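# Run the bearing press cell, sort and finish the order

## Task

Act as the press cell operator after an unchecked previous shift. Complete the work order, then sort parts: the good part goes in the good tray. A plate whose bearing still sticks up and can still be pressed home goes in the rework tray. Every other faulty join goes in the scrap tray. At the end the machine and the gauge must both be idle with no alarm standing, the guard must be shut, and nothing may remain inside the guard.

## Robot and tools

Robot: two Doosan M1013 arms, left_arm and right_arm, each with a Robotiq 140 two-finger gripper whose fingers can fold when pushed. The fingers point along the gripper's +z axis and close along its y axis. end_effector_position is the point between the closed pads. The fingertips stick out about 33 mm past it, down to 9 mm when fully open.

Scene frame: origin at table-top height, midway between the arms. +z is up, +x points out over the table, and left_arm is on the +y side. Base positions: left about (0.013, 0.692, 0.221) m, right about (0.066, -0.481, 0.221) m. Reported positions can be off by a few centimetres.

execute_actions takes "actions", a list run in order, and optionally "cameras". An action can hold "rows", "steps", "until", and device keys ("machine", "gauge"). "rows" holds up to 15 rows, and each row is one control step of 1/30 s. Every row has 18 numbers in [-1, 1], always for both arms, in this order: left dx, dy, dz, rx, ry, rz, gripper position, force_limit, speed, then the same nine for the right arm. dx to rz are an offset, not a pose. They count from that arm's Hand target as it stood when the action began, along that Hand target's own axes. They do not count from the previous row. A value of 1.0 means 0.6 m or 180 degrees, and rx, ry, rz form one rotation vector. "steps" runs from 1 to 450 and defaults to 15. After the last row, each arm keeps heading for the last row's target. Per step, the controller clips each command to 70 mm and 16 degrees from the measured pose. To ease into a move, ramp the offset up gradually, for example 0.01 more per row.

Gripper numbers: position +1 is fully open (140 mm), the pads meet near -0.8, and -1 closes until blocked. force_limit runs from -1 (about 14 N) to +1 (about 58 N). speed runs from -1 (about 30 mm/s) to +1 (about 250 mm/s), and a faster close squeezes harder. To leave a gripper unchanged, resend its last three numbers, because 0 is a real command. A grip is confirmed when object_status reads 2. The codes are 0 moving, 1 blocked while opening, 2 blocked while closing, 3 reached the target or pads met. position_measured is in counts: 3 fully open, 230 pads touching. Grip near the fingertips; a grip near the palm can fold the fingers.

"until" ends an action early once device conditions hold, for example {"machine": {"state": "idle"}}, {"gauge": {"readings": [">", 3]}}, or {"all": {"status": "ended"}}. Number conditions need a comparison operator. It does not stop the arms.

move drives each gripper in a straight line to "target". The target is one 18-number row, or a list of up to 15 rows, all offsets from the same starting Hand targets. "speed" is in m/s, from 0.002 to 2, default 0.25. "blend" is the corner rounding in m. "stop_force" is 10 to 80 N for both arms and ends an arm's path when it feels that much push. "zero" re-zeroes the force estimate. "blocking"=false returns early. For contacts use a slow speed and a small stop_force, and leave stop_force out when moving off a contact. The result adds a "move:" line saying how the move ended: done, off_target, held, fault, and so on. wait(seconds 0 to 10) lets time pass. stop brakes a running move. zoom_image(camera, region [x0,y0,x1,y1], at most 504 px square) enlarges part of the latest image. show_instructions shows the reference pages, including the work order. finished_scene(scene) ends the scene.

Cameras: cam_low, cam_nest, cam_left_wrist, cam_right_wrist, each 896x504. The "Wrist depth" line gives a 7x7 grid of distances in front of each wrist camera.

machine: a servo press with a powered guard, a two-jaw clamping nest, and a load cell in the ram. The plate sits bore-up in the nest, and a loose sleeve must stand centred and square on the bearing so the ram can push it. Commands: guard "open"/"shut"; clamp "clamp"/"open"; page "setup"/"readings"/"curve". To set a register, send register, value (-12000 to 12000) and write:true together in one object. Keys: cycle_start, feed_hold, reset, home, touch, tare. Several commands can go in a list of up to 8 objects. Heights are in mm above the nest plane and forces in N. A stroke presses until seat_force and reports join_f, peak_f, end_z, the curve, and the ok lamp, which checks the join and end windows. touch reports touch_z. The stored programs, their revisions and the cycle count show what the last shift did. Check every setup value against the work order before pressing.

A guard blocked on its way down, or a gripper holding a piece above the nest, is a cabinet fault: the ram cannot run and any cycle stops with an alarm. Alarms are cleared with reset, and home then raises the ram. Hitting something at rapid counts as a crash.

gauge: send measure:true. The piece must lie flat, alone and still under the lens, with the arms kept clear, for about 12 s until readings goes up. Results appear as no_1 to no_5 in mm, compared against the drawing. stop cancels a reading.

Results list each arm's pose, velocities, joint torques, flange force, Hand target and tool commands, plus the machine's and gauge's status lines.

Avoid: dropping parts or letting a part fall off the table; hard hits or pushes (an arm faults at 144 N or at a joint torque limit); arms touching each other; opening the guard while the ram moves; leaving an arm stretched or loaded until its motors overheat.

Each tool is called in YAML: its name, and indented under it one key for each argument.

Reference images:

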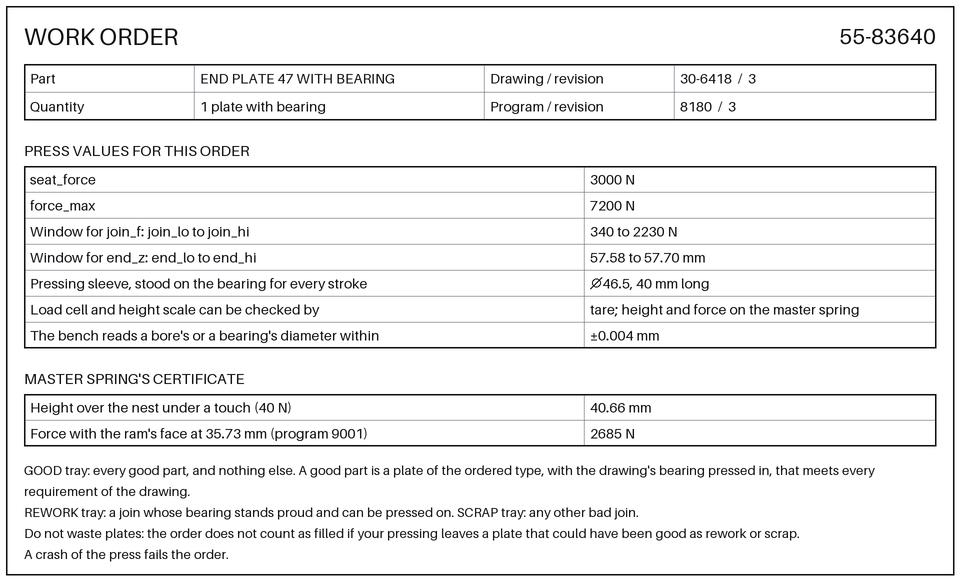

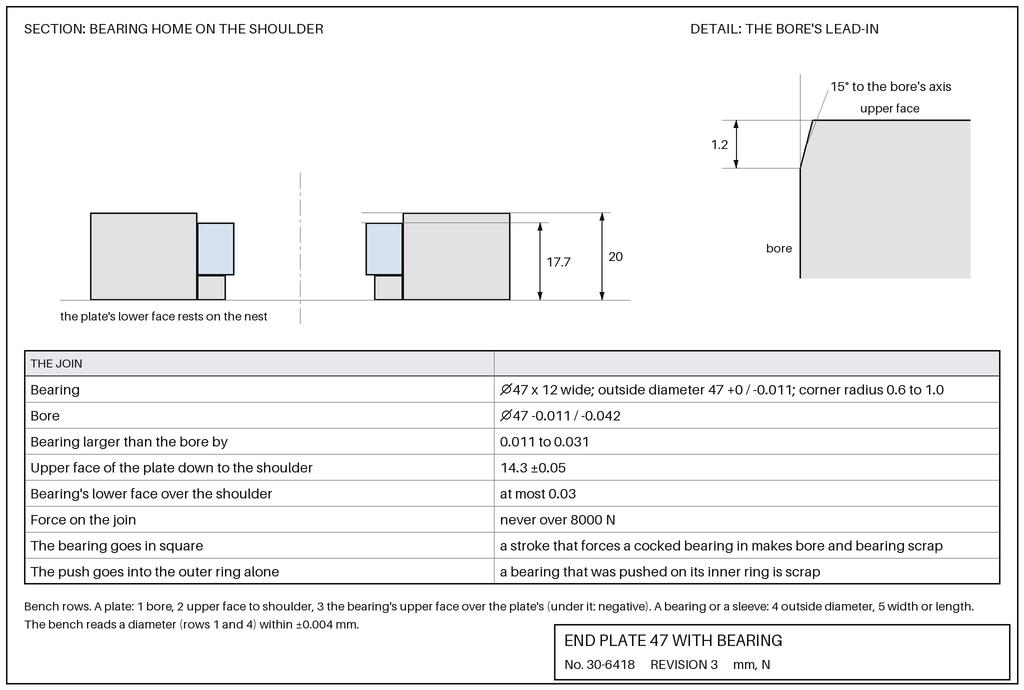

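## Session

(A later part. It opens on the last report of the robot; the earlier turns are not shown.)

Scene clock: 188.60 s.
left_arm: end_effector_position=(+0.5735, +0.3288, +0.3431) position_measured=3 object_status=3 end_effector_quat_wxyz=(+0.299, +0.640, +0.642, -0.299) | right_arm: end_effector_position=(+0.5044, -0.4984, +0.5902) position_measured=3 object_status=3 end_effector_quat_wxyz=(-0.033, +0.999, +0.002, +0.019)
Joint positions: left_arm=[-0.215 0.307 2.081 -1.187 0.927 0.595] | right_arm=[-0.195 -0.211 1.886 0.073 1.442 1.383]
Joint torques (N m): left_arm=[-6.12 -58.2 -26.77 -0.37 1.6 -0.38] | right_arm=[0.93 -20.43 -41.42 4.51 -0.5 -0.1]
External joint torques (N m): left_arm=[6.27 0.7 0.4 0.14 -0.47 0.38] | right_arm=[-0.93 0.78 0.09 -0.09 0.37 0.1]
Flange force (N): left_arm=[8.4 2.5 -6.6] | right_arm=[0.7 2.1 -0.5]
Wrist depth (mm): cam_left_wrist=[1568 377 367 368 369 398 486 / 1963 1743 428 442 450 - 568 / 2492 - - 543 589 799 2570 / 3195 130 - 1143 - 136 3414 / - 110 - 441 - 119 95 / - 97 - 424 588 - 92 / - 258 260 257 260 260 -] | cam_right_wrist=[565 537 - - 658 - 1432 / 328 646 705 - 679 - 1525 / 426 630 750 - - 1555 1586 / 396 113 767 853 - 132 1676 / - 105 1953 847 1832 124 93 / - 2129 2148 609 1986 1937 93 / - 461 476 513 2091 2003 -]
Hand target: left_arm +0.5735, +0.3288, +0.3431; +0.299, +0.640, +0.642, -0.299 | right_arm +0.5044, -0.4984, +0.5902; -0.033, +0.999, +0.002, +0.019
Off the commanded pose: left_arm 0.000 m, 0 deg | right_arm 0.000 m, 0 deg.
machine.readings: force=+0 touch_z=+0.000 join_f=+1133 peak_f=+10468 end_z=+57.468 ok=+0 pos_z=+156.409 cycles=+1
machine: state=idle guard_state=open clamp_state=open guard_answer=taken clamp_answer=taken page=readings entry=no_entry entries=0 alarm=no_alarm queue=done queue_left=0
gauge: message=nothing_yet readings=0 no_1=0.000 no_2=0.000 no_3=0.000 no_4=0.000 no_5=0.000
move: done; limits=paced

move:
  target: [-0.043,0.049,0.397,0,0,0,1,1,1, 0,0,0,0,0,0,1,1,1]
  cameras: ["cam_left_wrist","cam_nest"]

zoom_image:
  camera: "cam_left_wrist"
  region: [300, 100, 600, 400]

Scene clock: 195.33 s.
left_arm: end_effector_position=(+0.6033, +0.1299, +0.2099) position_measured=3 object_status=3 end_effector_quat_wxyz=(+0.299, +0.640, +0.642, -0.299) | right_arm: end_effector_position=(+0.5044, -0.4984, +0.5902) position_measured=3 object_status=3 end_effector_quat_wxyz=(-0.033, +0.999, +0.002, +0.019)
Joint positions: left_arm=[-0.495 0.6 1.944 -1.51 0.722 0.746] | right_arm=[-0.195 -0.211 1.886 0.073 1.442 1.383]
Joint torques (N m): left_arm=[-4.37 -80.44 -21.2 -0.83 1.77 -0.35] | right_arm=[0.62 -20.6 -41.31 4.5 -0.53 -0.09]
External joint torques (N m): left_arm=[4.7 0.71 -0.16 0 -0.39 0.35] | right_arm=[-0.54 0.86 0.11 -0.09 0.41 0.09]
Flange force (N): left_arm=[5.0 3.8 -3.1] | right_arm=[1.0 1.2 -0.5]
Wrist depth (mm): cam_left_wrist=[195 195 197 198 198 199 198 / - 233 243 213 244 245 401 / - 239 316 252 301 304 492 / 176 129 420 362 425 127 704 / - 110 - 2374 - 119 95 / - 103 2898 3116 - - 92 / - - 2680 217 3155 - -] | cam_right_wrist=[568 592 673 658 - - 1424 / 629 630 - - - 689 1496 / 471 - - - - 1515 1576 / 408 122 815 - - 132 1688 / - 105 1906 - 1846 124 93 / - 2168 2168 595 2037 1906 93 / - 465 476 515 2055 2073 -]
Hand target: left_arm +0.6033, +0.1298, +0.2098; +0.299, +0.640, +0.642, -0.299 | right_arm +0.5044, -0.4984, +0.5902; -0.033, +0.999, +0.002, +0.019
Off the commanded pose: left_arm 0.000 m, 0 deg | right_arm 0.000 m, 0 deg.
machine.readings: force=+0 touch_z=+0.000 join_f=+1133 peak_f=+10468 end_z=+57.468 ok=+0 pos_z=+156.409 cycles=+1
machine: state=idle guard_state=open clamp_state=open guard_answer=taken clamp_answer=taken page=readings entry=no_entry entries=0 alarm=no_alarm queue=done queue_left=0
gauge: message=nothing_yet readings=0 no_1=0.000 no_2=0.000 no_3=0.000 no_4=0.000 no_5=0.000
move: done
camera_calibration:
cam_left_wrist: T_world_to_cam=[[0.999789, 0.0195665, 0.00625215, -0.601544], [0.000880208, -0.344903, 0.938638, -0.149449], [0.0205222, -0.938434, -0.344847, 0.325575], [0, 0, 0, 1]] pos_world=[0.594867, 0.265756, 0.256314]
Images, in order (width x height): cam_nest 896x504, cam_left_wrist 896x504.

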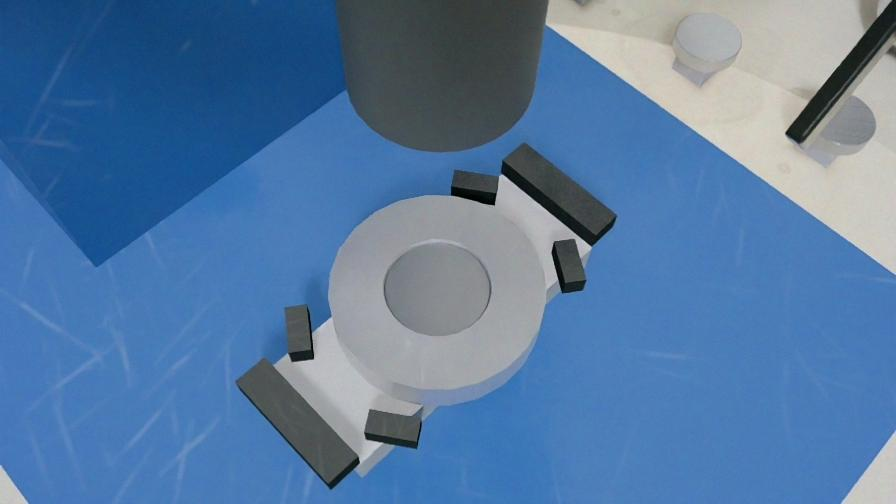

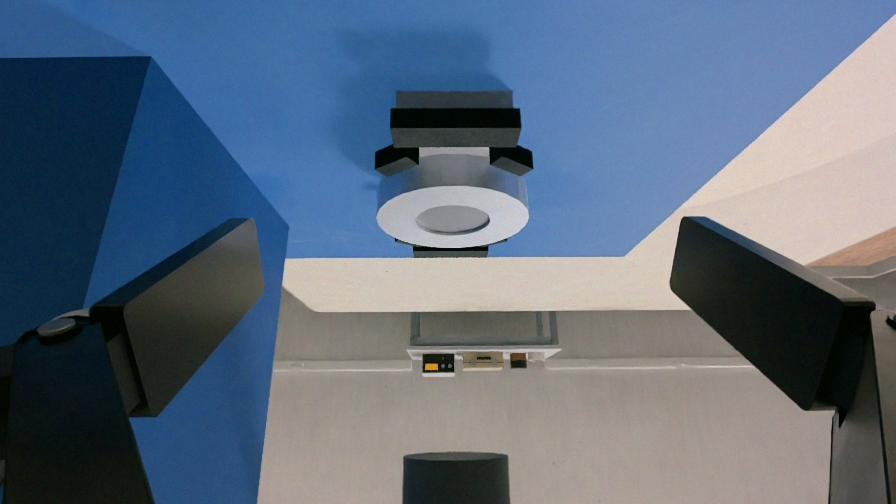

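Scaled by 1.680.

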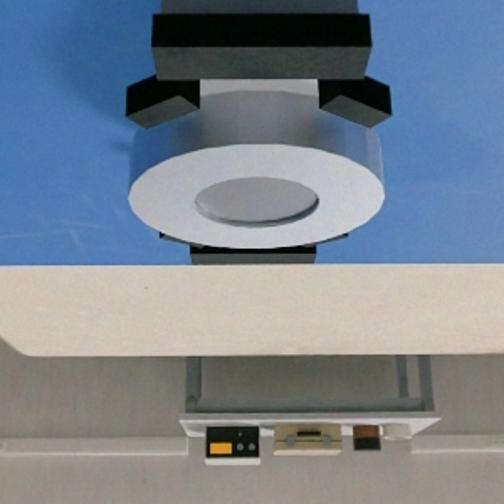

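move:
  target: [-0.0327,0.0028,0.2084,0,0,0,1,1,1, 0,0,0,0,0,0,1,1,1]
  speed: 0.12
  cameras: ["cam_left_wrist","cam_nest"]

Scene clock: 211.40 s.
left_arm: end_effector_position=(+0.6052, +0.0215, +0.1445) position_measured=3 object_status=3 end_effector_quat_wxyz=(+0.299, +0.640, +0.642, -0.299) | right_arm: end_effector_position=(+0.5044, -0.4984, +0.5902) position_measured=3 object_status=3 end_effector_quat_wxyz=(-0.033, +0.999, +0.002, +0.019)
Joint positions: left_arm=[-0.623 0.746 1.825 -1.652 0.651 0.792] | right_arm=[-0.195 -0.211 1.886 0.073 1.442 1.383]
Joint torques (N m): left_arm=[-3.63 -92.75 -20.3 -0.92 1.96 -0.24] | right_arm=[0.98 -20.49 -41.4 4.52 -0.54 -0.09]
External joint torques (N m): left_arm=[4.12 2.08 -0.03 -0.11 -0.52 0.24] | right_arm=[-1.01 0.85 0.09 -0.1 0.42 0.09]
Flange force (N): left_arm=[4.9 4.2 -0.2] | right_arm=[0.8 2.3 -0.6]
Wrist depth (mm): cam_left_wrist=[109 114 106 85 106 115 115 / 146 147 95 90 95 143 143 / 172 183 132 124 128 187 187 / 169 129 180 156 182 146 561 / - 110 - 836 1098 119 95 / - 102 3237 2596 2865 - 92 / - - 3077 3116 3237 - -] | cam_right_wrist=[567 564 697 660 - 634 1432 / 575 619 - - - 1713 1477 / 470 656 649 - 693 1468 1641 / 410 113 790 - 783 133 1653 / - 105 1906 - 1804 124 93 / - 2148 2110 595 1953 1937 93 / - 456 473 510 2073 2073 -]
Hand target: left_arm +0.6052, +0.0214, +0.1444; +0.299, +0.640, +0.642, -0.299 | right_arm +0.5044, -0.4984, +0.5902; -0.033, +0.999, +0.002, +0.019
Off the commanded pose: left_arm 0.000 m, 0 deg | right_arm 0.000 m, 0 deg.
machine.readings: force=+0 touch_z=+0.000 join_f=+1133 peak_f=+10468 end_z=+57.468 ok=+0 pos_z=+156.409 cycles=+1
machine: state=idle guard_state=open clamp_state=open guard_answer=taken clamp_answer=taken page=readings entry=no_entry entries=0 alarm=no_alarm queue=done queue_left=0
gauge: message=nothing_yet readings=0 no_1=0.000 no_2=0.000 no_3=0.000 no_4=0.000 no_5=0.000
move: done
camera_calibration:
cam_left_wrist: T_world_to_cam=[[0.999789, 0.0195665, 0.00625215, -0.600914], [0.000880208, -0.344903, 0.938638, -0.125452], [0.0205222, -0.938434, -0.344847, 0.201257], [0, 0, 0, 1]] pos_world=[0.596767, 0.157356, 0.190914]
Images, in order (width x height): cam_nest 896x504, cam_left_wrist 896x504.

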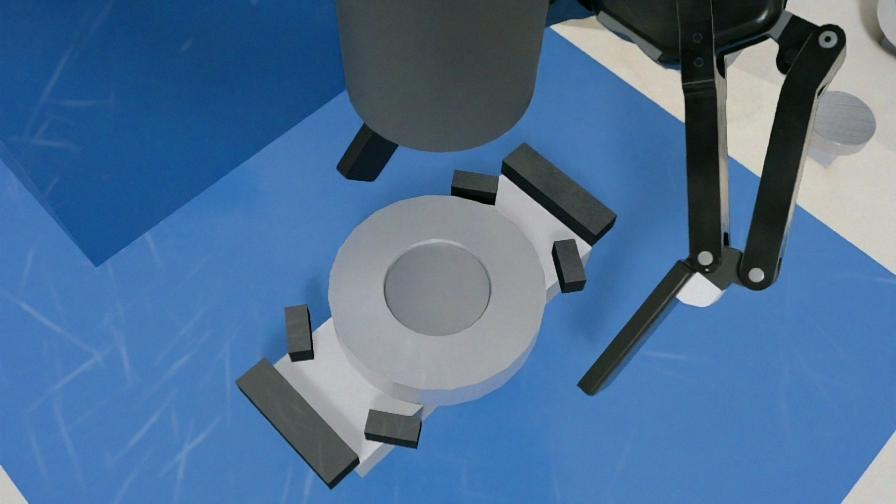

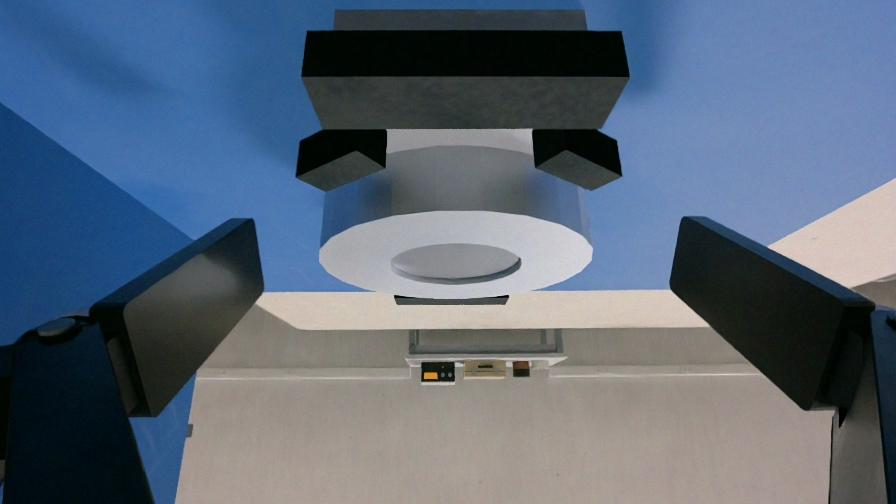

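execute_actions:
  actions:
    - {"rows":[[0,0,0,0,0,0,-1,-0.3,-1,0,0,0,0,0,0,1,1,1]],"steps":130}
  cameras: ["cam_nest"]

Scene clock: 220.80 s.
left_arm: end_effector_position=(+0.6052, +0.0214, +0.1444) position_measured=84 object_status=2 end_effector_quat_wxyz=(+0.299, +0.640, +0.642, -0.299) | right_arm: end_effector_position=(+0.5044, -0.4984, +0.5902) position_measured=3 object_status=3 end_effector_quat_wxyz=(-0.033, +0.999, +0.002, +0.019)
Joint positions: left_arm=[-0.623 0.747 1.825 -1.652 0.651 0.792] | right_arm=[-0.195 -0.211 1.886 0.073 1.442 1.383]
Joint torques (N m): left_arm=[-7.95 -84.47 -21.61 -1.25 0.47 -0.11] | right_arm=[0.73 -20.35 -41.51 4.49 -0.48 -0.1]
External joint torques (N m): left_arm=[8.11 -6.3 1.15 0.19 1 0.11] | right_arm=[-0.69 0.65 0.21 -0.07 0.36 0.1]
Flange force (N): left_arm=[2.4 0.8 -16.7] | right_arm=[0.4 1.5 -0.3]
Wrist depth (mm): cam_left_wrist=[109 114 106 85 106 115 115 / 147 147 95 90 95 143 143 / 168 183 139 125 126 187 188 / - - 139 156 150 230 - / - - 124 2397 2680 102 87 / - - - - - - - / - - 2680 3511 3116 - -] | cam_right_wrist=[567 - - 664 - 627 1450 / 332 612 - - - 1565 1505 / 468 608 753 - - 1790 1586 / 392 122 838 - - 132 1653 / - 105 1937 - 1861 123 93 / - 2168 2055 604 1986 1891 93 / - 465 477 512 2037 2055 -]
Hand target: left_arm +0.6052, +0.0214, +0.1444; +0.299, +0.640, +0.642, -0.299 | right_arm +0.5044, -0.4984, +0.5902; -0.033, +0.999, +0.002, +0.019
Off the commanded pose: left_arm 0.000 m, 0 deg | right_arm 0.000 m, 0 deg.
machine.readings: force=+0 touch_z=+0.000 join_f=+1133 peak_f=+10468 end_z=+57.468 ok=+0 pos_z=+156.409 cycles=+1
machine: state=idle guard_state=open clamp_state=open guard_answer=taken clamp_answer=taken page=readings entry=no_entry entries=0 alarm=no_alarm queue=done queue_left=0
gauge: message=nothing_yet readings=0 no_1=0.000 no_2=0.000 no_3=0.000 no_4=0.000 no_5=0.000
Images, in order (width x height): cam_nest 896x504.

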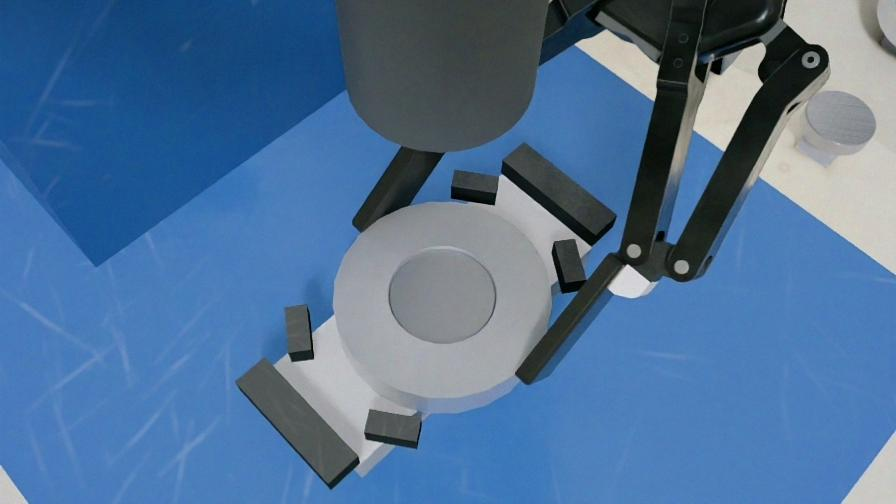

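move:
  target:
    - [-0.0255,0,-0.0215,0,0,0,-1,-0.3,-1,0,0,0,0,0,0,1,1,1]
    - [0.226,0,-0.528,0,0,0,-1,-0.3,-1,0,0,0,0,0,0,1,1,1]
  speed: [0.06,0.2]
  blend: 0.008
  cameras: ["cam_left_wrist","cam_nest","cam_low"]

Scene clock: 232.30 s.
left_arm: end_effector_position=(+0.6045, +0.3512, +0.2442) position_measured=84 object_status=2 end_effector_quat_wxyz=(+0.299, +0.640, +0.642, -0.299) | right_arm: end_effector_position=(+0.5044, -0.4984, +0.5902) position_measured=3 object_status=3 end_effector_quat_wxyz=(-0.033, +0.999, +0.002, +0.019)
Joint positions: left_arm=[-0.165 0.481 2.073 -1.277 0.9 0.805] | right_arm=[-0.195 -0.211 1.886 0.073 1.442 1.383]
Joint torques (N m): left_arm=[-5.24 -70.8 -22.18 -1.18 2.69 -0.27] | right_arm=[0.67 -20.58 -41.3 4.51 -0.52 -0.09]
External joint torques (N m): left_arm=[4.99 3 2.01 0.75 -1.19 0.27] | right_arm=[-0.81 1.05 0.08 -0.1 0.4 0.08]
Flange force (N): left_arm=[9.4 0.7 -2.9] | right_arm=[1.2 1.8 -0.5]
Wrist depth (mm): cam_left_wrist=[350 362 371 367 367 394 369 / 1768 359 360 361 361 420 461 / 2351 362 348 125 135 568 608 / 3414 - 137 156 150 126 3414 / - - 110 2652 3077 102 87 / - - 4451 4703 - - - / - - - 425 - - -] | cam_right_wrist=[576 588 677 708 - 649 1415 / 331 675 - 739 699 656 1505 / 462 592 777 739 - 1496 1597 / 412 122 793 801 - 132 1713 / - 105 1921 866 1832 123 93 / - 2148 1986 609 1937 1937 93 / - 461 477 515 2129 1986 -]
Hand target: left_arm +0.6045, +0.3513, +0.2442; +0.299, +0.640, +0.642, -0.299 | right_arm +0.5044, -0.4984, +0.5902; -0.033, +0.999, +0.002, +0.019
Off the commanded pose: left_arm 0.000 m, 0 deg | right_arm 0.000 m, 0 deg.
machine.readings: force=+0 touch_z=+0.000 join_f=+1133 peak_f=+10468 end_z=+57.468 ok=+0 pos_z=+156.409 cycles=+1
machine: state=idle guard_state=open clamp_state=open guard_answer=taken clamp_answer=taken page=readings entry=no_entry entries=0 alarm=no_alarm queue=done queue_left=0
gauge: message=nothing_yet readings=0 no_1=0.000 no_2=0.000 no_3=0.000 no_4=0.000 no_5=0.000
move: done
camera_calibration:
cam_left_wrist: T_world_to_cam=[[0.999789, 0.0195665, 0.00625215, -0.607287], [0.000880208, -0.344903, 0.938638, -0.105353], [0.0205222, -0.938434, -0.344847, 0.544961], [0, 0, 0, 1]] pos_world=[0.596067, 0.486956, 0.290614]
Images, in order (width x height): cam_low 896x504, cam_nest 896x504, cam_left_wrist 896x504.

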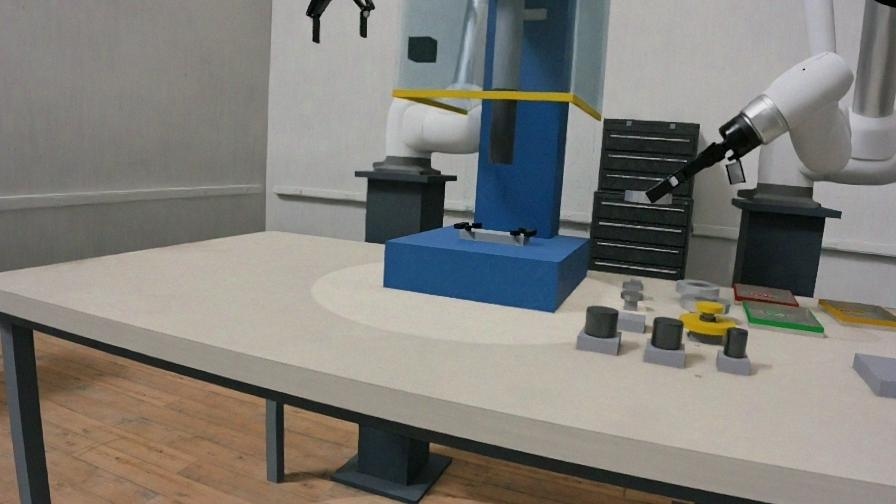

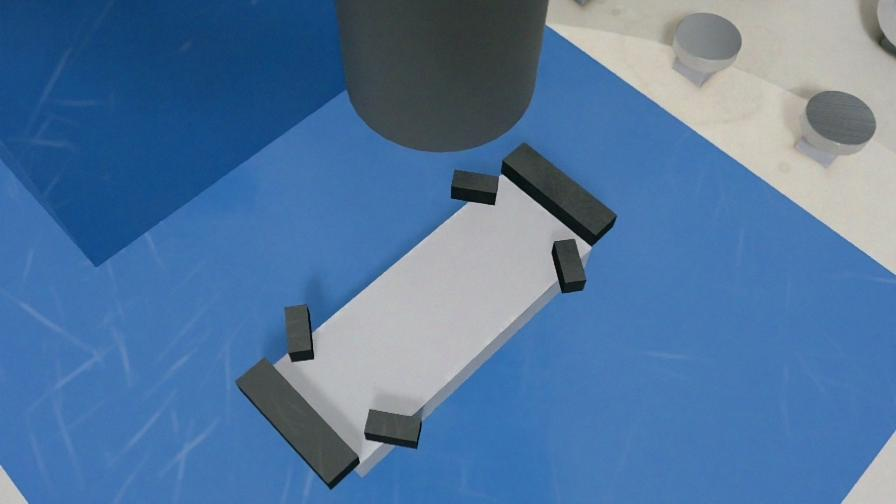

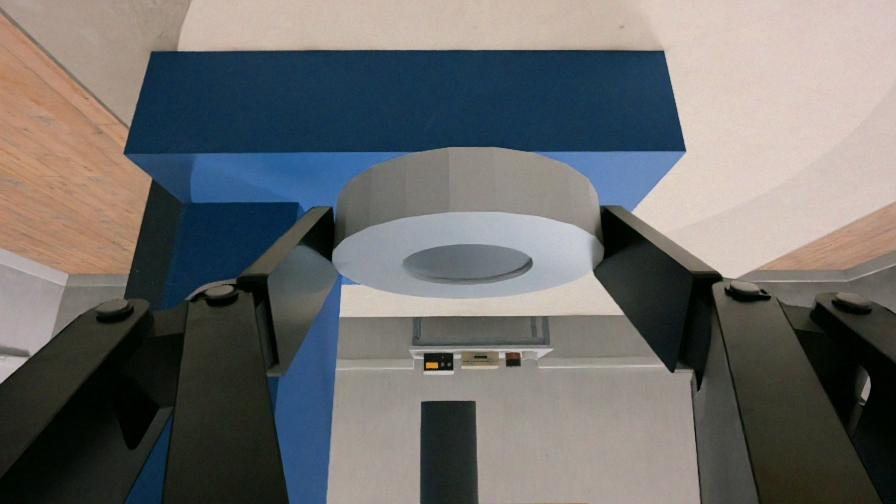

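move:
  target: [0.195,0.076,-0.378,-0.383,0,-0.3215,-1,-0.3,-1,0,0,0,0,0,0,1,1,1]
  speed: 0.3
  cameras: ["cam_left_wrist"]

Scene clock: 250.93 s.
left_arm: end_effector_position=(+0.6496, +0.6003, +0.3003) position_measured=84 object_status=2 end_effector_quat_wxyz=(+0.422, -0.001, +0.906, +0.000) | right_arm: end_effector_position=(+0.5044, -0.4984, +0.5902) position_measured=3 object_status=3 end_effector_quat_wxyz=(-0.033, +0.999, +0.002, +0.019)
Joint positions: left_arm=[-0.288 0.151 2.427 -3.881 0.373 2.06] | right_arm=[-0.195 -0.211 1.886 0.073 1.442 1.383]
Joint torques (N m): left_arm=[-5.15 -45.35 -29.58 -1.38 3.29 -0.42] | right_arm=[0.68 -20.55 -41.38 4.49 -0.5 -0.06]
External joint torques (N m): left_arm=[5.26 3.17 2.62 0.01 -1.46 0.42] | right_arm=[-0.76 1.01 0.07 -0.07 0.38 0.05]
Flange force (N): left_arm=[0.0 0.0 0.0] | right_arm=[1.2 1.8 -0.5]
Wrist depth (mm): cam_left_wrist=[431 413 378 420 433 418 456 / 509 506 506 521 499 - 1917 / - - 142 125 131 2543 2374 / 3155 3195 137 156 150 2967 3280 / - - 124 3414 595 102 87 / - - - 3414 - - - / - - - 3237 - - -] | cam_right_wrist=[591 581 - - - 639 1441 / 625 619 683 - - - 1486 / 463 559 753 723 734 1545 1608 / 408 122 2073 - - 133 1641 / - 105 1921 923 1818 123 93 / - 2110 2363 586 1953 1969 93 / - 463 475 514 2168 2110 -]
Hand target: left_arm +0.6496, +0.6003, +0.3003; +0.422, -0.001, +0.906, +0.000 | right_arm +0.5044, -0.4984, +0.5902; -0.033, +0.999, +0.002, +0.019
Off the commanded pose: left_arm 0.000 m, 0 deg | right_arm 0.000 m, 0 deg.
machine.readings: force=+0 touch_z=+0.000 join_f=+1133 peak_f=+10468 end_z=+57.468 ok=+0 pos_z=+156.409 cycles=+1
machine: state=idle guard_state=open clamp_state=open guard_answer=taken clamp_answer=taken page=readings entry=no_entry entries=0 alarm=no_alarm queue=done queue_left=0
gauge: message=nothing_yet readings=0 no_1=0.000 no_2=0.000 no_3=0.000 no_4=0.000 no_5=0.000
move: done
camera_calibration:
cam_left_wrist: T_world_to_cam=[[-0.0195287, 0.999789, 0.00635554, -0.583912], [0.345289, 0.00077855, 0.938496, -0.503369], [0.938293, 0.0205221, -0.345231, -0.374552], [0, 0, 0, 1]] pos_world=[0.513844, 0.591867, 0.346813]
Images, in order (width x height): cam_left_wrist 896x504.

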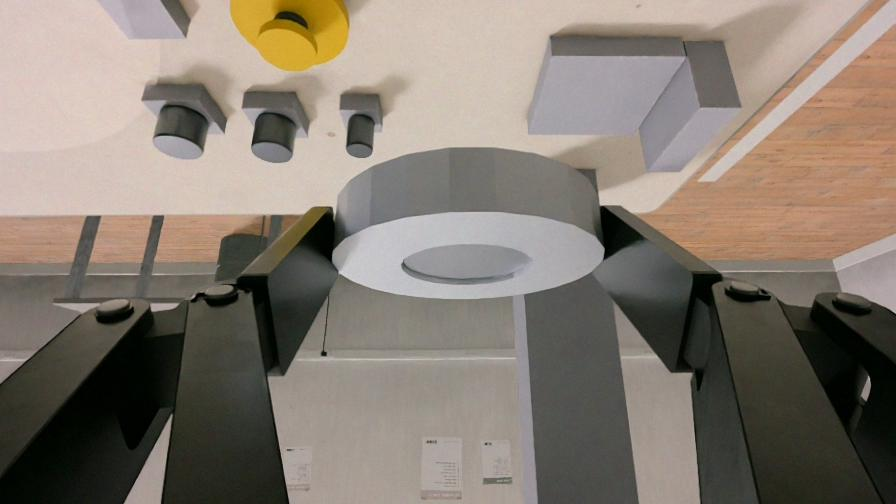

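move:
  target: [-0.0565,0.2495,0.482,0,0,0,-1,-0.3,-1,0,0,0,0,0,0,1,1,1]
  speed: 0.2
  cameras: ["cam_left_wrist"]

Scene clock: 272.10 s.
left_arm: end_effector_position=(+0.8925, +0.7505, +0.1403) position_measured=84 object_status=2 end_effector_quat_wxyz=(+0.422, -0.001, +0.906, +0.000) | right_arm: end_effector_position=(+0.5044, -0.4984, +0.5902) position_measured=3 object_status=3 end_effector_quat_wxyz=(-0.033, +0.999, +0.002, +0.019)
Joint positions: left_arm=[0.074 0.672 2.024 -3.077 0.427 1.534] | right_arm=[-0.195 -0.211 1.886 0.073 1.442 1.383]
Joint torques (N m): left_arm=[-6.29 -87.75 -23.09 -1.88 3.62 -0.41] | right_arm=[0.66 -20.69 -41.38 4.52 -0.51 -0.14]
External joint torques (N m): left_arm=[6.3 3.44 3.13 -0.01 -1.56 0.41] | right_arm=[-0.65 1.03 0.17 -0.11 0.39 0.14]
Flange force (N): left_arm=[3.7 9.1 0.4] | right_arm=[1.1 1.4 -0.3]
Wrist depth (mm): cam_left_wrist=[233 234 226 205 205 154 141 / 274 289 289 253 254 168 1673 / 352 355 336 125 129 2149 2167 / 3414 - 137 156 150 2624 3077 / - - 124 351 352 102 87 / - - - 337 341 - - / - - 2801 319 323 - -] | cam_right_wrist=[597 595 668 681 - - 1477 / 339 - 718 725 712 703 1515 / 472 622 - - - 1576 1535 / 409 113 1764 895 - 132 1630 / - 105 2003 938 1832 123 93 / - 2091 1953 598 1891 1921 93 / - 459 475 516 2148 2020 -]
Hand target: left_arm +0.8925, +0.7505, +0.1403; +0.422, -0.001, +0.906, +0.000 | right_arm +0.5044, -0.4984, +0.5902; -0.033, +0.999, +0.002, +0.019
Off the commanded pose: left_arm 0.000 m, 0 deg | right_arm 0.000 m, 0 deg.
machine.readings: force=+0 touch_z=+0.000 join_f=+1133 peak_f=+10468 end_z=+57.468 ok=+0 pos_z=+156.409 cycles=+1
machine: state=idle guard_state=open clamp_state=open guard_answer=taken clamp_answer=taken page=readings entry=no_entry entries=0 alarm=no_alarm queue=done queue_left=0
gauge: message=nothing_yet readings=0 no_1=0.000 no_2=0.000 no_3=0.000 no_4=0.000 no_5=0.000
move: done
camera_calibration:
cam_left_wrist: T_world_to_cam=[[-0.0196835, 0.999785, 0.00651849, -0.728232], [0.345322, 0.000679781, 0.938484, -0.437112], [0.938278, 0.0207236, -0.345261, -0.660822], [0, 0, 0, 1]] pos_world=[0.756644, 0.742067, 0.186813]
Images, in order (width x height): cam_left_wrist 896x504.

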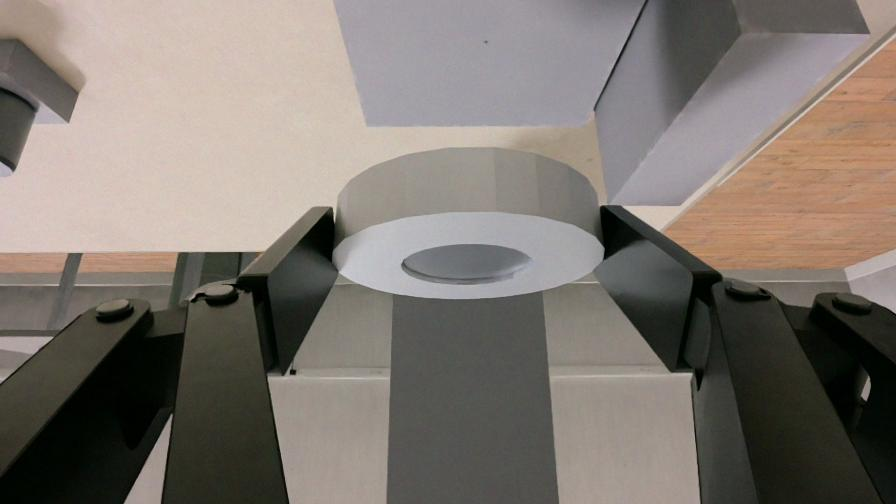

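move:
  target: [0.0894,0,0.075,0,0,0,-1,-0.3,-1,0,0,0,0,0,0,1,1,1]
  speed: 0.15

move:
  target: [0.0383,0,0.0322,0,0,0,-1,-0.3,-1,0,0,0,0,0,0,1,1,1]
  speed: 0.01
  stop_force: 10
  cameras: ["cam_left_wrist"]

Scene clock: 281.07 s.
left_arm: end_effector_position=(+0.8925, +0.7506, +0.0704) position_measured=84 object_status=2 end_effector_quat_wxyz=(+0.422, -0.001, +0.906, +0.000) | right_arm: end_effector_position=(+0.5044, -0.4984, +0.5902) position_measured=3 object_status=3 end_effector_quat_wxyz=(-0.033, +0.999, +0.002, +0.019)
Joint positions: left_arm=[0.074 0.788 2.012 -3.089 0.531 1.547] | right_arm=[-0.195 -0.211 1.886 0.073 1.442 1.383]
Joint torques (N m): left_arm=[-5.52 -94.58 -18.43 -1.58 3.59 -0.23] | right_arm=[0.55 -20.51 -41.26 4.52 -0.51 -0.07]
External joint torques (N m): left_arm=[5.64 5.4 2.53 0.11 -1.53 0.23] | right_arm=[-0.6 0.88 0.07 -0.11 0.4 0.06]
Flange force (N): left_arm=[4.8 9.0 4.0] | right_arm=[1.0 1.4 -0.5]
Wrist depth (mm): cam_left_wrist=[151 147 128 126 127 127 134 / 180 180 150 144 144 138 125 / 234 236 176 125 149 155 121 / 335 336 137 157 150 134 121 / - - 110 349 354 102 87 / - - - 336 338 - - / - - - 318 322 - -] | cam_right_wrist=[592 582 695 - - - 1450 / 318 627 695 - - 660 1468 / 472 620 712 - - 1424 1619 / 396 122 757 755 746 133 1676 / - 105 1986 - 1832 123 93 / - 2110 2055 609 1906 1921 93 / - 461 477 516 2091 1969 -]
Hand target: left_arm +0.8925, +0.7505, +0.0703; +0.422, -0.001, +0.906, +0.000 | right_arm +0.5044, -0.4984, +0.5902; -0.033, +0.999, +0.002, +0.019
Off the commanded pose: left_arm 0.000 m, 0 deg | right_arm 0.000 m, 0 deg.
machine.readings: force=+0 touch_z=+0.000 join_f=+1133 peak_f=+10468 end_z=+57.468 ok=+0 pos_z=+156.409 cycles=+1
machine: state=idle guard_state=open clamp_state=open guard_answer=taken clamp_answer=taken page=readings entry=no_entry entries=0 alarm=no_alarm queue=done queue_left=0
gauge: message=nothing_yet readings=0 no_1=0.000 no_2=0.000 no_3=0.000 no_4=0.000 no_5=0.000
move: done

Scene clock: 284.20 s.
left_arm: end_effector_position=(+0.8926, +0.7505, +0.0491) position_measured=84 object_status=2 end_effector_quat_wxyz=(+0.423, -0.001, +0.906, +0.000) | right_arm: end_effector_position=(+0.5044, -0.4984, +0.5902) position_measured=3 object_status=3 end_effector_quat_wxyz=(-0.033, +0.999, +0.002, +0.019)
Joint positions: left_arm=[0.074 0.824 2.005 -3.091 0.56 1.55] | right_arm=[-0.195 -0.211 1.886 0.073 1.442 1.383]
Joint torques (N m): left_arm=[-5.52 -79.17 -15.8 -1.49 0.17 -0.11] | right_arm=[0.75 -20.34 -41.36 4.51 -0.5 -0.11]
External joint torques (N m): left_arm=[5.51 -11.44 1.03 0.14 1.89 0.11] | right_arm=[-0.82 0.66 0 -0.09 0.38 0.11]
Flange force (N): left_arm=[-5.9 8.0 -19.7] | right_arm=[0.7 1.7 -0.7]
Wrist depth (mm): cam_left_wrist=[119 120 121 121 121 123 121 / 147 149 119 119 119 120 125 / 192 193 143 125 131 137 118 / 275 256 139 156 150 128 112 / - - 125 346 351 102 87 / - - - 335 342 - - / - - - 319 311 - -] | cam_right_wrist=[598 603 - - 653 647 1468 / 591 612 - - - 1700 1505 / 470 579 - 712 - 734 1565 / 407 122 1777 - - 133 1641 / - 105 1953 - 1891 124 93 / - 2129 2020 584 1953 1891 93 / - 465 473 509 2091 2230 -]
Hand target: left_arm +0.8926, +0.7505, +0.0491; +0.423, -0.001, +0.906, +0.000 (not the last commanded pose) | right_arm +0.5044, -0.4984, +0.5902; -0.033, +0.999, +0.002, +0.019
Off the commanded pose: left_arm 0.009 m, 0 deg | right_arm 0.000 m, 0 deg.
machine.readings: force=+0 touch_z=+0.000 join_f=+1133 peak_f=+10468 end_z=+57.468 ok=+0 pos_z=+156.409 cycles=+1
machine: state=idle guard_state=open clamp_state=open guard_answer=taken clamp_answer=taken page=readings entry=no_entry entries=0 alarm=no_alarm queue=done queue_left=0
gauge: message=nothing_yet readings=0 no_1=0.000 no_2=0.000 no_3=0.000 no_4=0.000 no_5=0.000
move: contact (left_arm)
camera_calibration:
cam_left_wrist: T_world_to_cam=[[-0.0197197, 0.999785, 0.00641612, -0.727596], [0.344904, 0.000779143, 0.938638, -0.351269], [0.938431, 0.0207226, -0.344845, -0.692686], [0, 0, 0, 1]] pos_world=[0.756844, 0.742067, 0.0955136]
Images, in order (width x height): cam_left_wrist 896x504.

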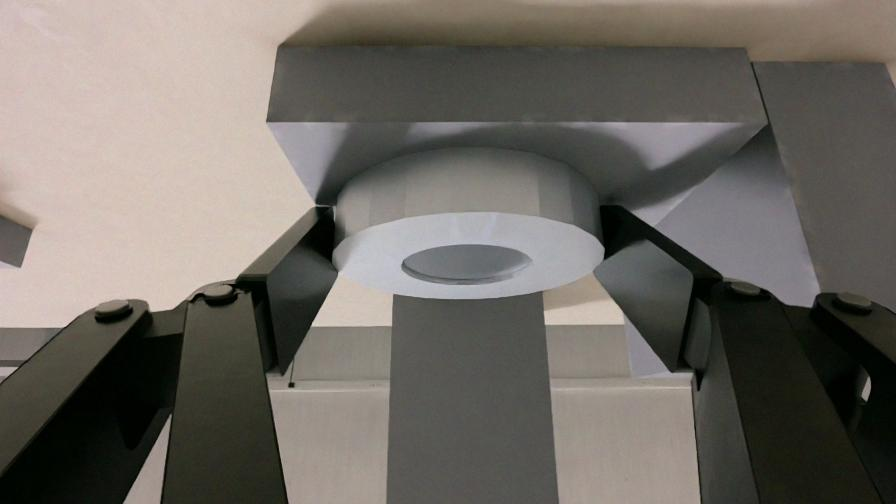

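execute_actions:
  actions:
    - {"rows":[[0,0,0,0,0,0,0.5,-0.3,-1,0,0,0,0,0,0,1,1,1]],"steps":45}

move:
  target:
    - [0,0,-0.167,0,0,0,0.5,-0.3,-1,0,0,0,0,0,0,1,1,1]
    - [0.098,-0.167,-0.635,0,0,0,0.5,-0.3,-1,0,0,0,0,0,0,1,1,1]
  speed: [0.1,0.3]
  blend: 0.03
  cameras: ["cam_left_wrist"]

execute_actions:
  actions:
    - {"gauge":{"measure":true},"machine":{"tare":true,"guard":"shut","page":"setup"},"steps":450,"until":{"gauge":{"readings":[">",0]}}}

Scene clock: 293.40 s.
left_arm: end_effector_position=(+0.8926, +0.7505, +0.0491) position_measured=66 object_status=3 end_effector_quat_wxyz=(+0.423, -0.001, +0.906, +0.000) | right_arm: end_effector_position=(+0.5044, -0.4984, +0.5902) position_measured=3 object_status=3 end_effector_quat_wxyz=(-0.033, +0.999, +0.002, +0.019)
Joint positions: left_arm=[0.074 0.824 2.005 -3.091 0.56 1.55] | right_arm=[-0.195 -0.211 1.886 0.073 1.442 1.383]
Joint torques (N m): left_arm=[-5.31 -91.33 -15.32 -1.46 2.54 -0.27] | right_arm=[1.09 -20.4 -41.43 4.5 -0.5 -0.09]
External joint torques (N m): left_arm=[5.28 0.64 0.4 0.1 -0.47 0.27] | right_arm=[-1.18 0.69 0.03 -0.07 0.38 0.08]
Flange force (N): left_arm=[0.3 8.4 0.2] | right_arm=[0.5 2.6 -0.7]
Wrist depth (mm): cam_left_wrist=[119 120 120 121 121 123 126 / 148 148 119 119 120 120 127 / 191 192 143 125 130 137 - / 256 253 141 155 149 134 - / - - 140 347 340 114 88 / - - 2624 335 - - - / - - - 319 319 - -] | cam_right_wrist=[592 - - - 595 - 1450 / 598 627 - 712 - - 1515 / 494 625 - - - 1535 1555 / 409 122 798 793 - 132 1586 / - 105 1921 850 1876 124 93 / - 2148 2148 604 1953 1986 93 / - 460 479 517 2294 2073 -]
Hand target: left_arm +0.8926, +0.7505, +0.0491; +0.423, -0.001, +0.906, +0.000 | right_arm +0.5044, -0.4984, +0.5902; -0.033, +0.999, +0.002, +0.019
Off the commanded pose: left_arm 0.000 m, 0 deg | right_arm 0.000 m, 0 deg.
machine.readings: force=+0 touch_z=+0.000 join_f=+1133 peak_f=+10468 end_z=+57.468 ok=+0 pos_z=+156.409 cycles=+1
machine: state=idle guard_state=open clamp_state=open guard_answer=taken clamp_answer=taken page=readings entry=no_entry entries=0 alarm=no_alarm queue=done queue_left=0
gauge: message=nothing_yet readings=0 no_1=0.000 no_2=0.000 no_3=0.000 no_4=0.000 no_5=0.000

Scene clock: 296.17 s.
left_arm: end_effector_position=(+0.5632, +0.6496, +0.2490) position_measured=66 object_status=3 end_effector_quat_wxyz=(+0.423, -0.001, +0.906, +0.000) | right_arm: end_effector_position=(+0.5044, -0.4984, +0.5902) position_measured=3 object_status=3 end_effector_quat_wxyz=(-0.033, +0.999, +0.002, +0.019)
Joint positions: left_arm=[-0.223 0.161 2.619 -3.546 0.53 1.753] | right_arm=[-0.195 -0.211 1.886 0.073 1.442 1.383]
Joint torques (N m): left_arm=[-5.68 -35.53 -18.9 -1.35 2.51 0] | right_arm=[0.81 -20.49 -41.29 4.48 -0.51 -0.1]
External joint torques (N m): left_arm=[5.76 0.6 0.33 0.12 -0.46 0] | right_arm=[-0.95 0.93 0.02 -0.07 0.39 0.1]
Flange force (N): left_arm=[0.0 0.0 0.0] | right_arm=[1.0 2.1 -0.6]
Wrist depth (mm): cam_left_wrist=[369 327 - 359 375 373 389 / 456 434 417 462 462 455 1833 / - 550 586 - 521 2468 2351 / 4297 - 162 3155 164 2898 3077 / - - 3462 - - 114 85 / - - - - - - - / - - 3414 - - - -] | cam_right_wrist=[575 585 675 624 - 640 1390 / 625 619 - 697 - 1700 1545 / 468 578 716 741 - 1619 1565 / 409 122 812 793 783 132 1664 / - 105 1937 767 1861 116 93 / - 2037 2129 604 1937 1986 93 / - 461 482 510 2129 2055 -]
Hand target: left_arm +0.5632, +0.6496, +0.2490; +0.423, -0.001, +0.906, +0.000 | right_arm +0.5044, -0.4984, +0.5902; -0.033, +0.999, +0.002, +0.019
Off the commanded pose: left_arm 0.000 m, 0 deg | right_arm 0.000 m, 0 deg.
machine.readings: force=+0 touch_z=+0.000 join_f=+1133 peak_f=+10468 end_z=+57.468 ok=+0 pos_z=+156.409 cycles=+1
machine: state=idle guard_state=open clamp_state=open guard_answer=taken clamp_answer=taken page=readings entry=no_entry entries=0 alarm=no_alarm queue=done queue_left=0
gauge: message=nothing_yet readings=0 no_1=0.000 no_2=0.000 no_3=0.000 no_4=0.000 no_5=0.000
move: done
camera_calibration:
cam_left_wrist: T_world_to_cam=[[-0.0196257, 0.999787, 0.006382, -0.634529], [0.344904, 0.000778756, 0.938638, -0.425178], [0.938433, 0.0206226, -0.344846, -0.312384], [0, 0, 0, 1]] pos_world=[0.427344, 0.641167, 0.295414]
Images, in order (width x height): cam_left_wrist 896x504.

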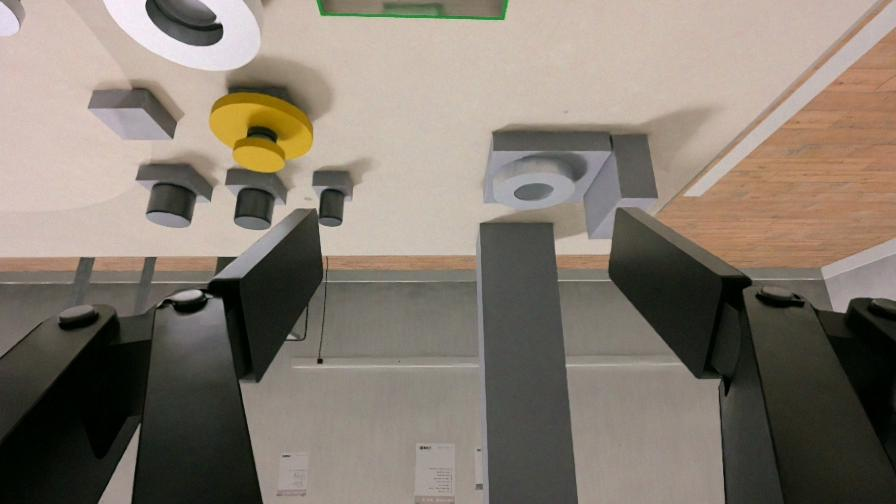

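Scene clock: 308.37 s.
left_arm: end_effector_position=(+0.5632, +0.6496, +0.2490) position_measured=66 object_status=3 end_effector_quat_wxyz=(+0.423, -0.001, +0.906, +0.000) | right_arm: end_effector_position=(+0.5044, -0.4984, +0.5902) position_measured=3 object_status=3 end_effector_quat_wxyz=(-0.033, +0.999, +0.002, +0.019)
Joint positions: left_arm=[-0.223 0.161 2.619 -3.546 0.53 1.753] | right_arm=[-0.195 -0.211 1.886 0.073 1.442 1.383]
Joint torques (N m): left_arm=[-5.56 -35.61 -18.97 -1.34 2.51 -0.24] | right_arm=[0.49 -20.6 -41.42 4.51 -0.52 -0.12]
External joint torques (N m): left_arm=[5.67 0.73 0.6 0.12 -0.48 0.24] | right_arm=[-0.49 0.78 -0.05 -0.07 0.39 0.12]
Flange force (N): left_arm=[0.0 0.0 0.0] | right_arm=[1.1 1.0 -0.7]
Wrist depth (mm): cam_left_wrist=[356 323 370 374 385 375 1466 / 477 422 437 461 493 464 1860 / 560 563 580 572 511 2374 2374 / 3894 731 141 3720 163 2865 3237 / - - 3414 639 694 114 85 / - - - 3155 - - - / - - 2739 3116 3155 - -] | cam_right_wrist=[598 591 - - - 701 1432 / 656 619 - - - 703 1525 / 490 642 - - - 1576 1545 / 424 122 804 - 750 133 1641 / - 105 1937 - 1876 123 93 / - 2110 2037 612 1969 1953 93 / - 461 480 518 2188 2003 -]
Hand target: left_arm +0.5632, +0.6496, +0.2490; +0.423, -0.001, +0.906, +0.000 | right_arm +0.5044, -0.4984, +0.5902; -0.033, +0.999, +0.002, +0.019
Tool commands: left_gripper/position=+0.5 left_gripper/force_limit=-0.3 left_gripper/speed=-1.0 right_gripper/position=+1.0 right_gripper/force_limit=+1.0 right_gripper/speed=+1.0
Off the commanded pose: left_arm 0.000 m, 0 deg | right_arm 0.000 m, 0 deg.
machine.setup: program=+8180 ram_zero=+163.591 seat_force=+3000 force_max=+7200 join_lo=+340 join_hi=+2230 end_lo=+57.580 end_hi=+57.700 cell_gain=+0.489 cell_zero=+124 program_revision=+3 program_top=+57.700 stored1_number=+7724 stored1_revision=+2 stored2_number=+9001 stored2_revision=+1 stored3_number=+2285 stored3_revision=+6 stored4_number=+2813 stored4_revision=+5 stored5_number=+8180 stored5_revision=+3
machine: state=idle guard_state=shut clamp_state=open guard_answer=taken clamp_answer=taken page=setup entry=taken entries=1 alarm=no_alarm queue=done queue_left=0
gauge: message=measure_taken readings=1 no_1=0.000 no_2=0.000 no_3=-2.304 no_4=0.000 no_5=0.000

move:
  target: [-0.066,-0.317,0.156,0,0,0,1,-0.3,-1,0,0,0,0,0,0,1,1,1]
  cameras: ["cam_left_wrist"]

Scene clock: 328.43 s.
left_arm: end_effector_position=(+0.6608, +0.4597, +0.2193) position_measured=3 object_status=0 end_effector_quat_wxyz=(+0.423, -0.001, +0.906, +0.000) | right_arm: end_effector_position=(+0.5044, -0.4984, +0.5902) position_measured=3 object_status=3 end_effector_quat_wxyz=(-0.033, +0.999, +0.002, +0.019)
Joint positions: left_arm=[-0.573 0.391 2.347 -4.079 0.578 1.997] | right_arm=[-0.195 -0.211 1.886 0.073 1.442 1.383]
Joint torques (N m): left_arm=[-5.06 -61.23 -21.71 -0.59 2.34 -0.18] | right_arm=[0.79 -20.59 -41.36 4.5 -0.54 -0.08]
External joint torques (N m): left_arm=[5.34 0.42 0.27 0.03 -0.47 0.18] | right_arm=[-0.81 0.91 0.02 -0.08 0.41 0.08]
Flange force (N): left_arm=[-4.8 9.6 5.3] | right_arm=[1.0 1.8 -0.7]
Wrist depth (mm): cam_left_wrist=[319 346 335 318 335 336 336 / 394 393 407 334 418 394 396 / 499 - 475 492 521 457 - / - 129 2865 3612 3368 127 3040 / - 110 1719 4297 - 127 95 / - 103 5796 3462 - - 92 / - - - 2865 - - -] | cam_right_wrist=[581 - - 683 - - 1450 / 639 603 - 691 732 697 1505 / 506 647 739 748 718 1468 1576 / 427 122 796 - - 132 1676 / - 105 1906 - 1832 123 93 / - 2230 2037 600 1937 1876 93 / - 461 475 512 2188 2230 -]
Hand target: left_arm +0.6608, +0.4596, +0.2192; +0.423, -0.001, +0.906, +0.000 | right_arm +0.5044, -0.4984, +0.5902; -0.033, +0.999, +0.002, +0.019
Off the commanded pose: left_arm 0.000 m, 0 deg | right_arm 0.000 m, 0 deg.
machine.setup: program=+8180 ram_zero=+163.591 seat_force=+3000 force_max=+7200 join_lo=+340 join_hi=+2230 end_lo=+57.580 end_hi=+57.700 cell_gain=+0.489 cell_zero=+124 program_revision=+3 program_top=+57.700 stored1_number=+7724 stored1_revision=+2 stored2_number=+9001 stored2_revision=+1 stored3_number=+2285 stored3_revision=+6 stored4_number=+2813 stored4_revision=+5 stored5_number=+8180 stored5_revision=+3
machine: state=idle guard_state=shut clamp_state=open guard_answer=taken clamp_answer=taken page=setup entry=taken entries=1 alarm=no_alarm queue=done queue_left=0
gauge: message=measure_taken readings=1 no_1=0.000 no_2=0.000 no_3=-2.304 no_4=0.000 no_5=0.000
move: done
camera_calibration:
cam_left_wrist: T_world_to_cam=[[-0.0197209, 0.999785, 0.00641376, -0.442422], [0.344816, 0.000779835, 0.93867, -0.430778], [0.938463, 0.020723, -0.344757, -0.410384], [0, 0, 0, 1]] pos_world=[0.524944, 0.451167, 0.265714]
Images, in order (width x height): cam_left_wrist 896x504.

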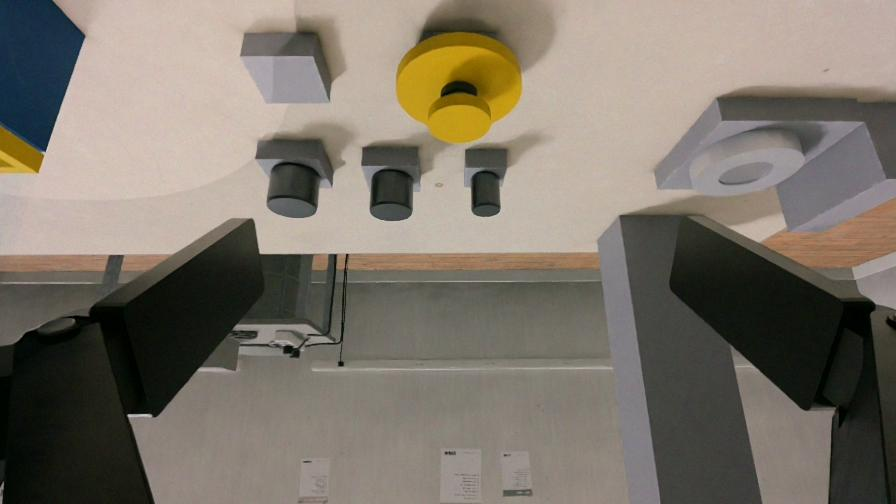

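zoom_image:
  camera: "cam_left_wrist"
  region: [360, 10, 560, 160]

zoom_image:
  camera: "cam_low"
  region: [600, 270, 800, 390]

Scaled by 2.520.

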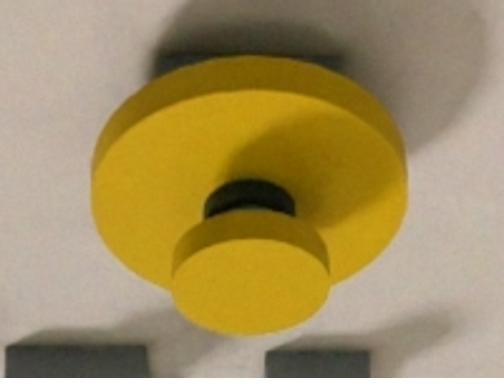

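This scene's latest camera images include none from cam_low. They are from: cam_left_wrist. cam_low's image comes with the result of a call that names it in "cameras".


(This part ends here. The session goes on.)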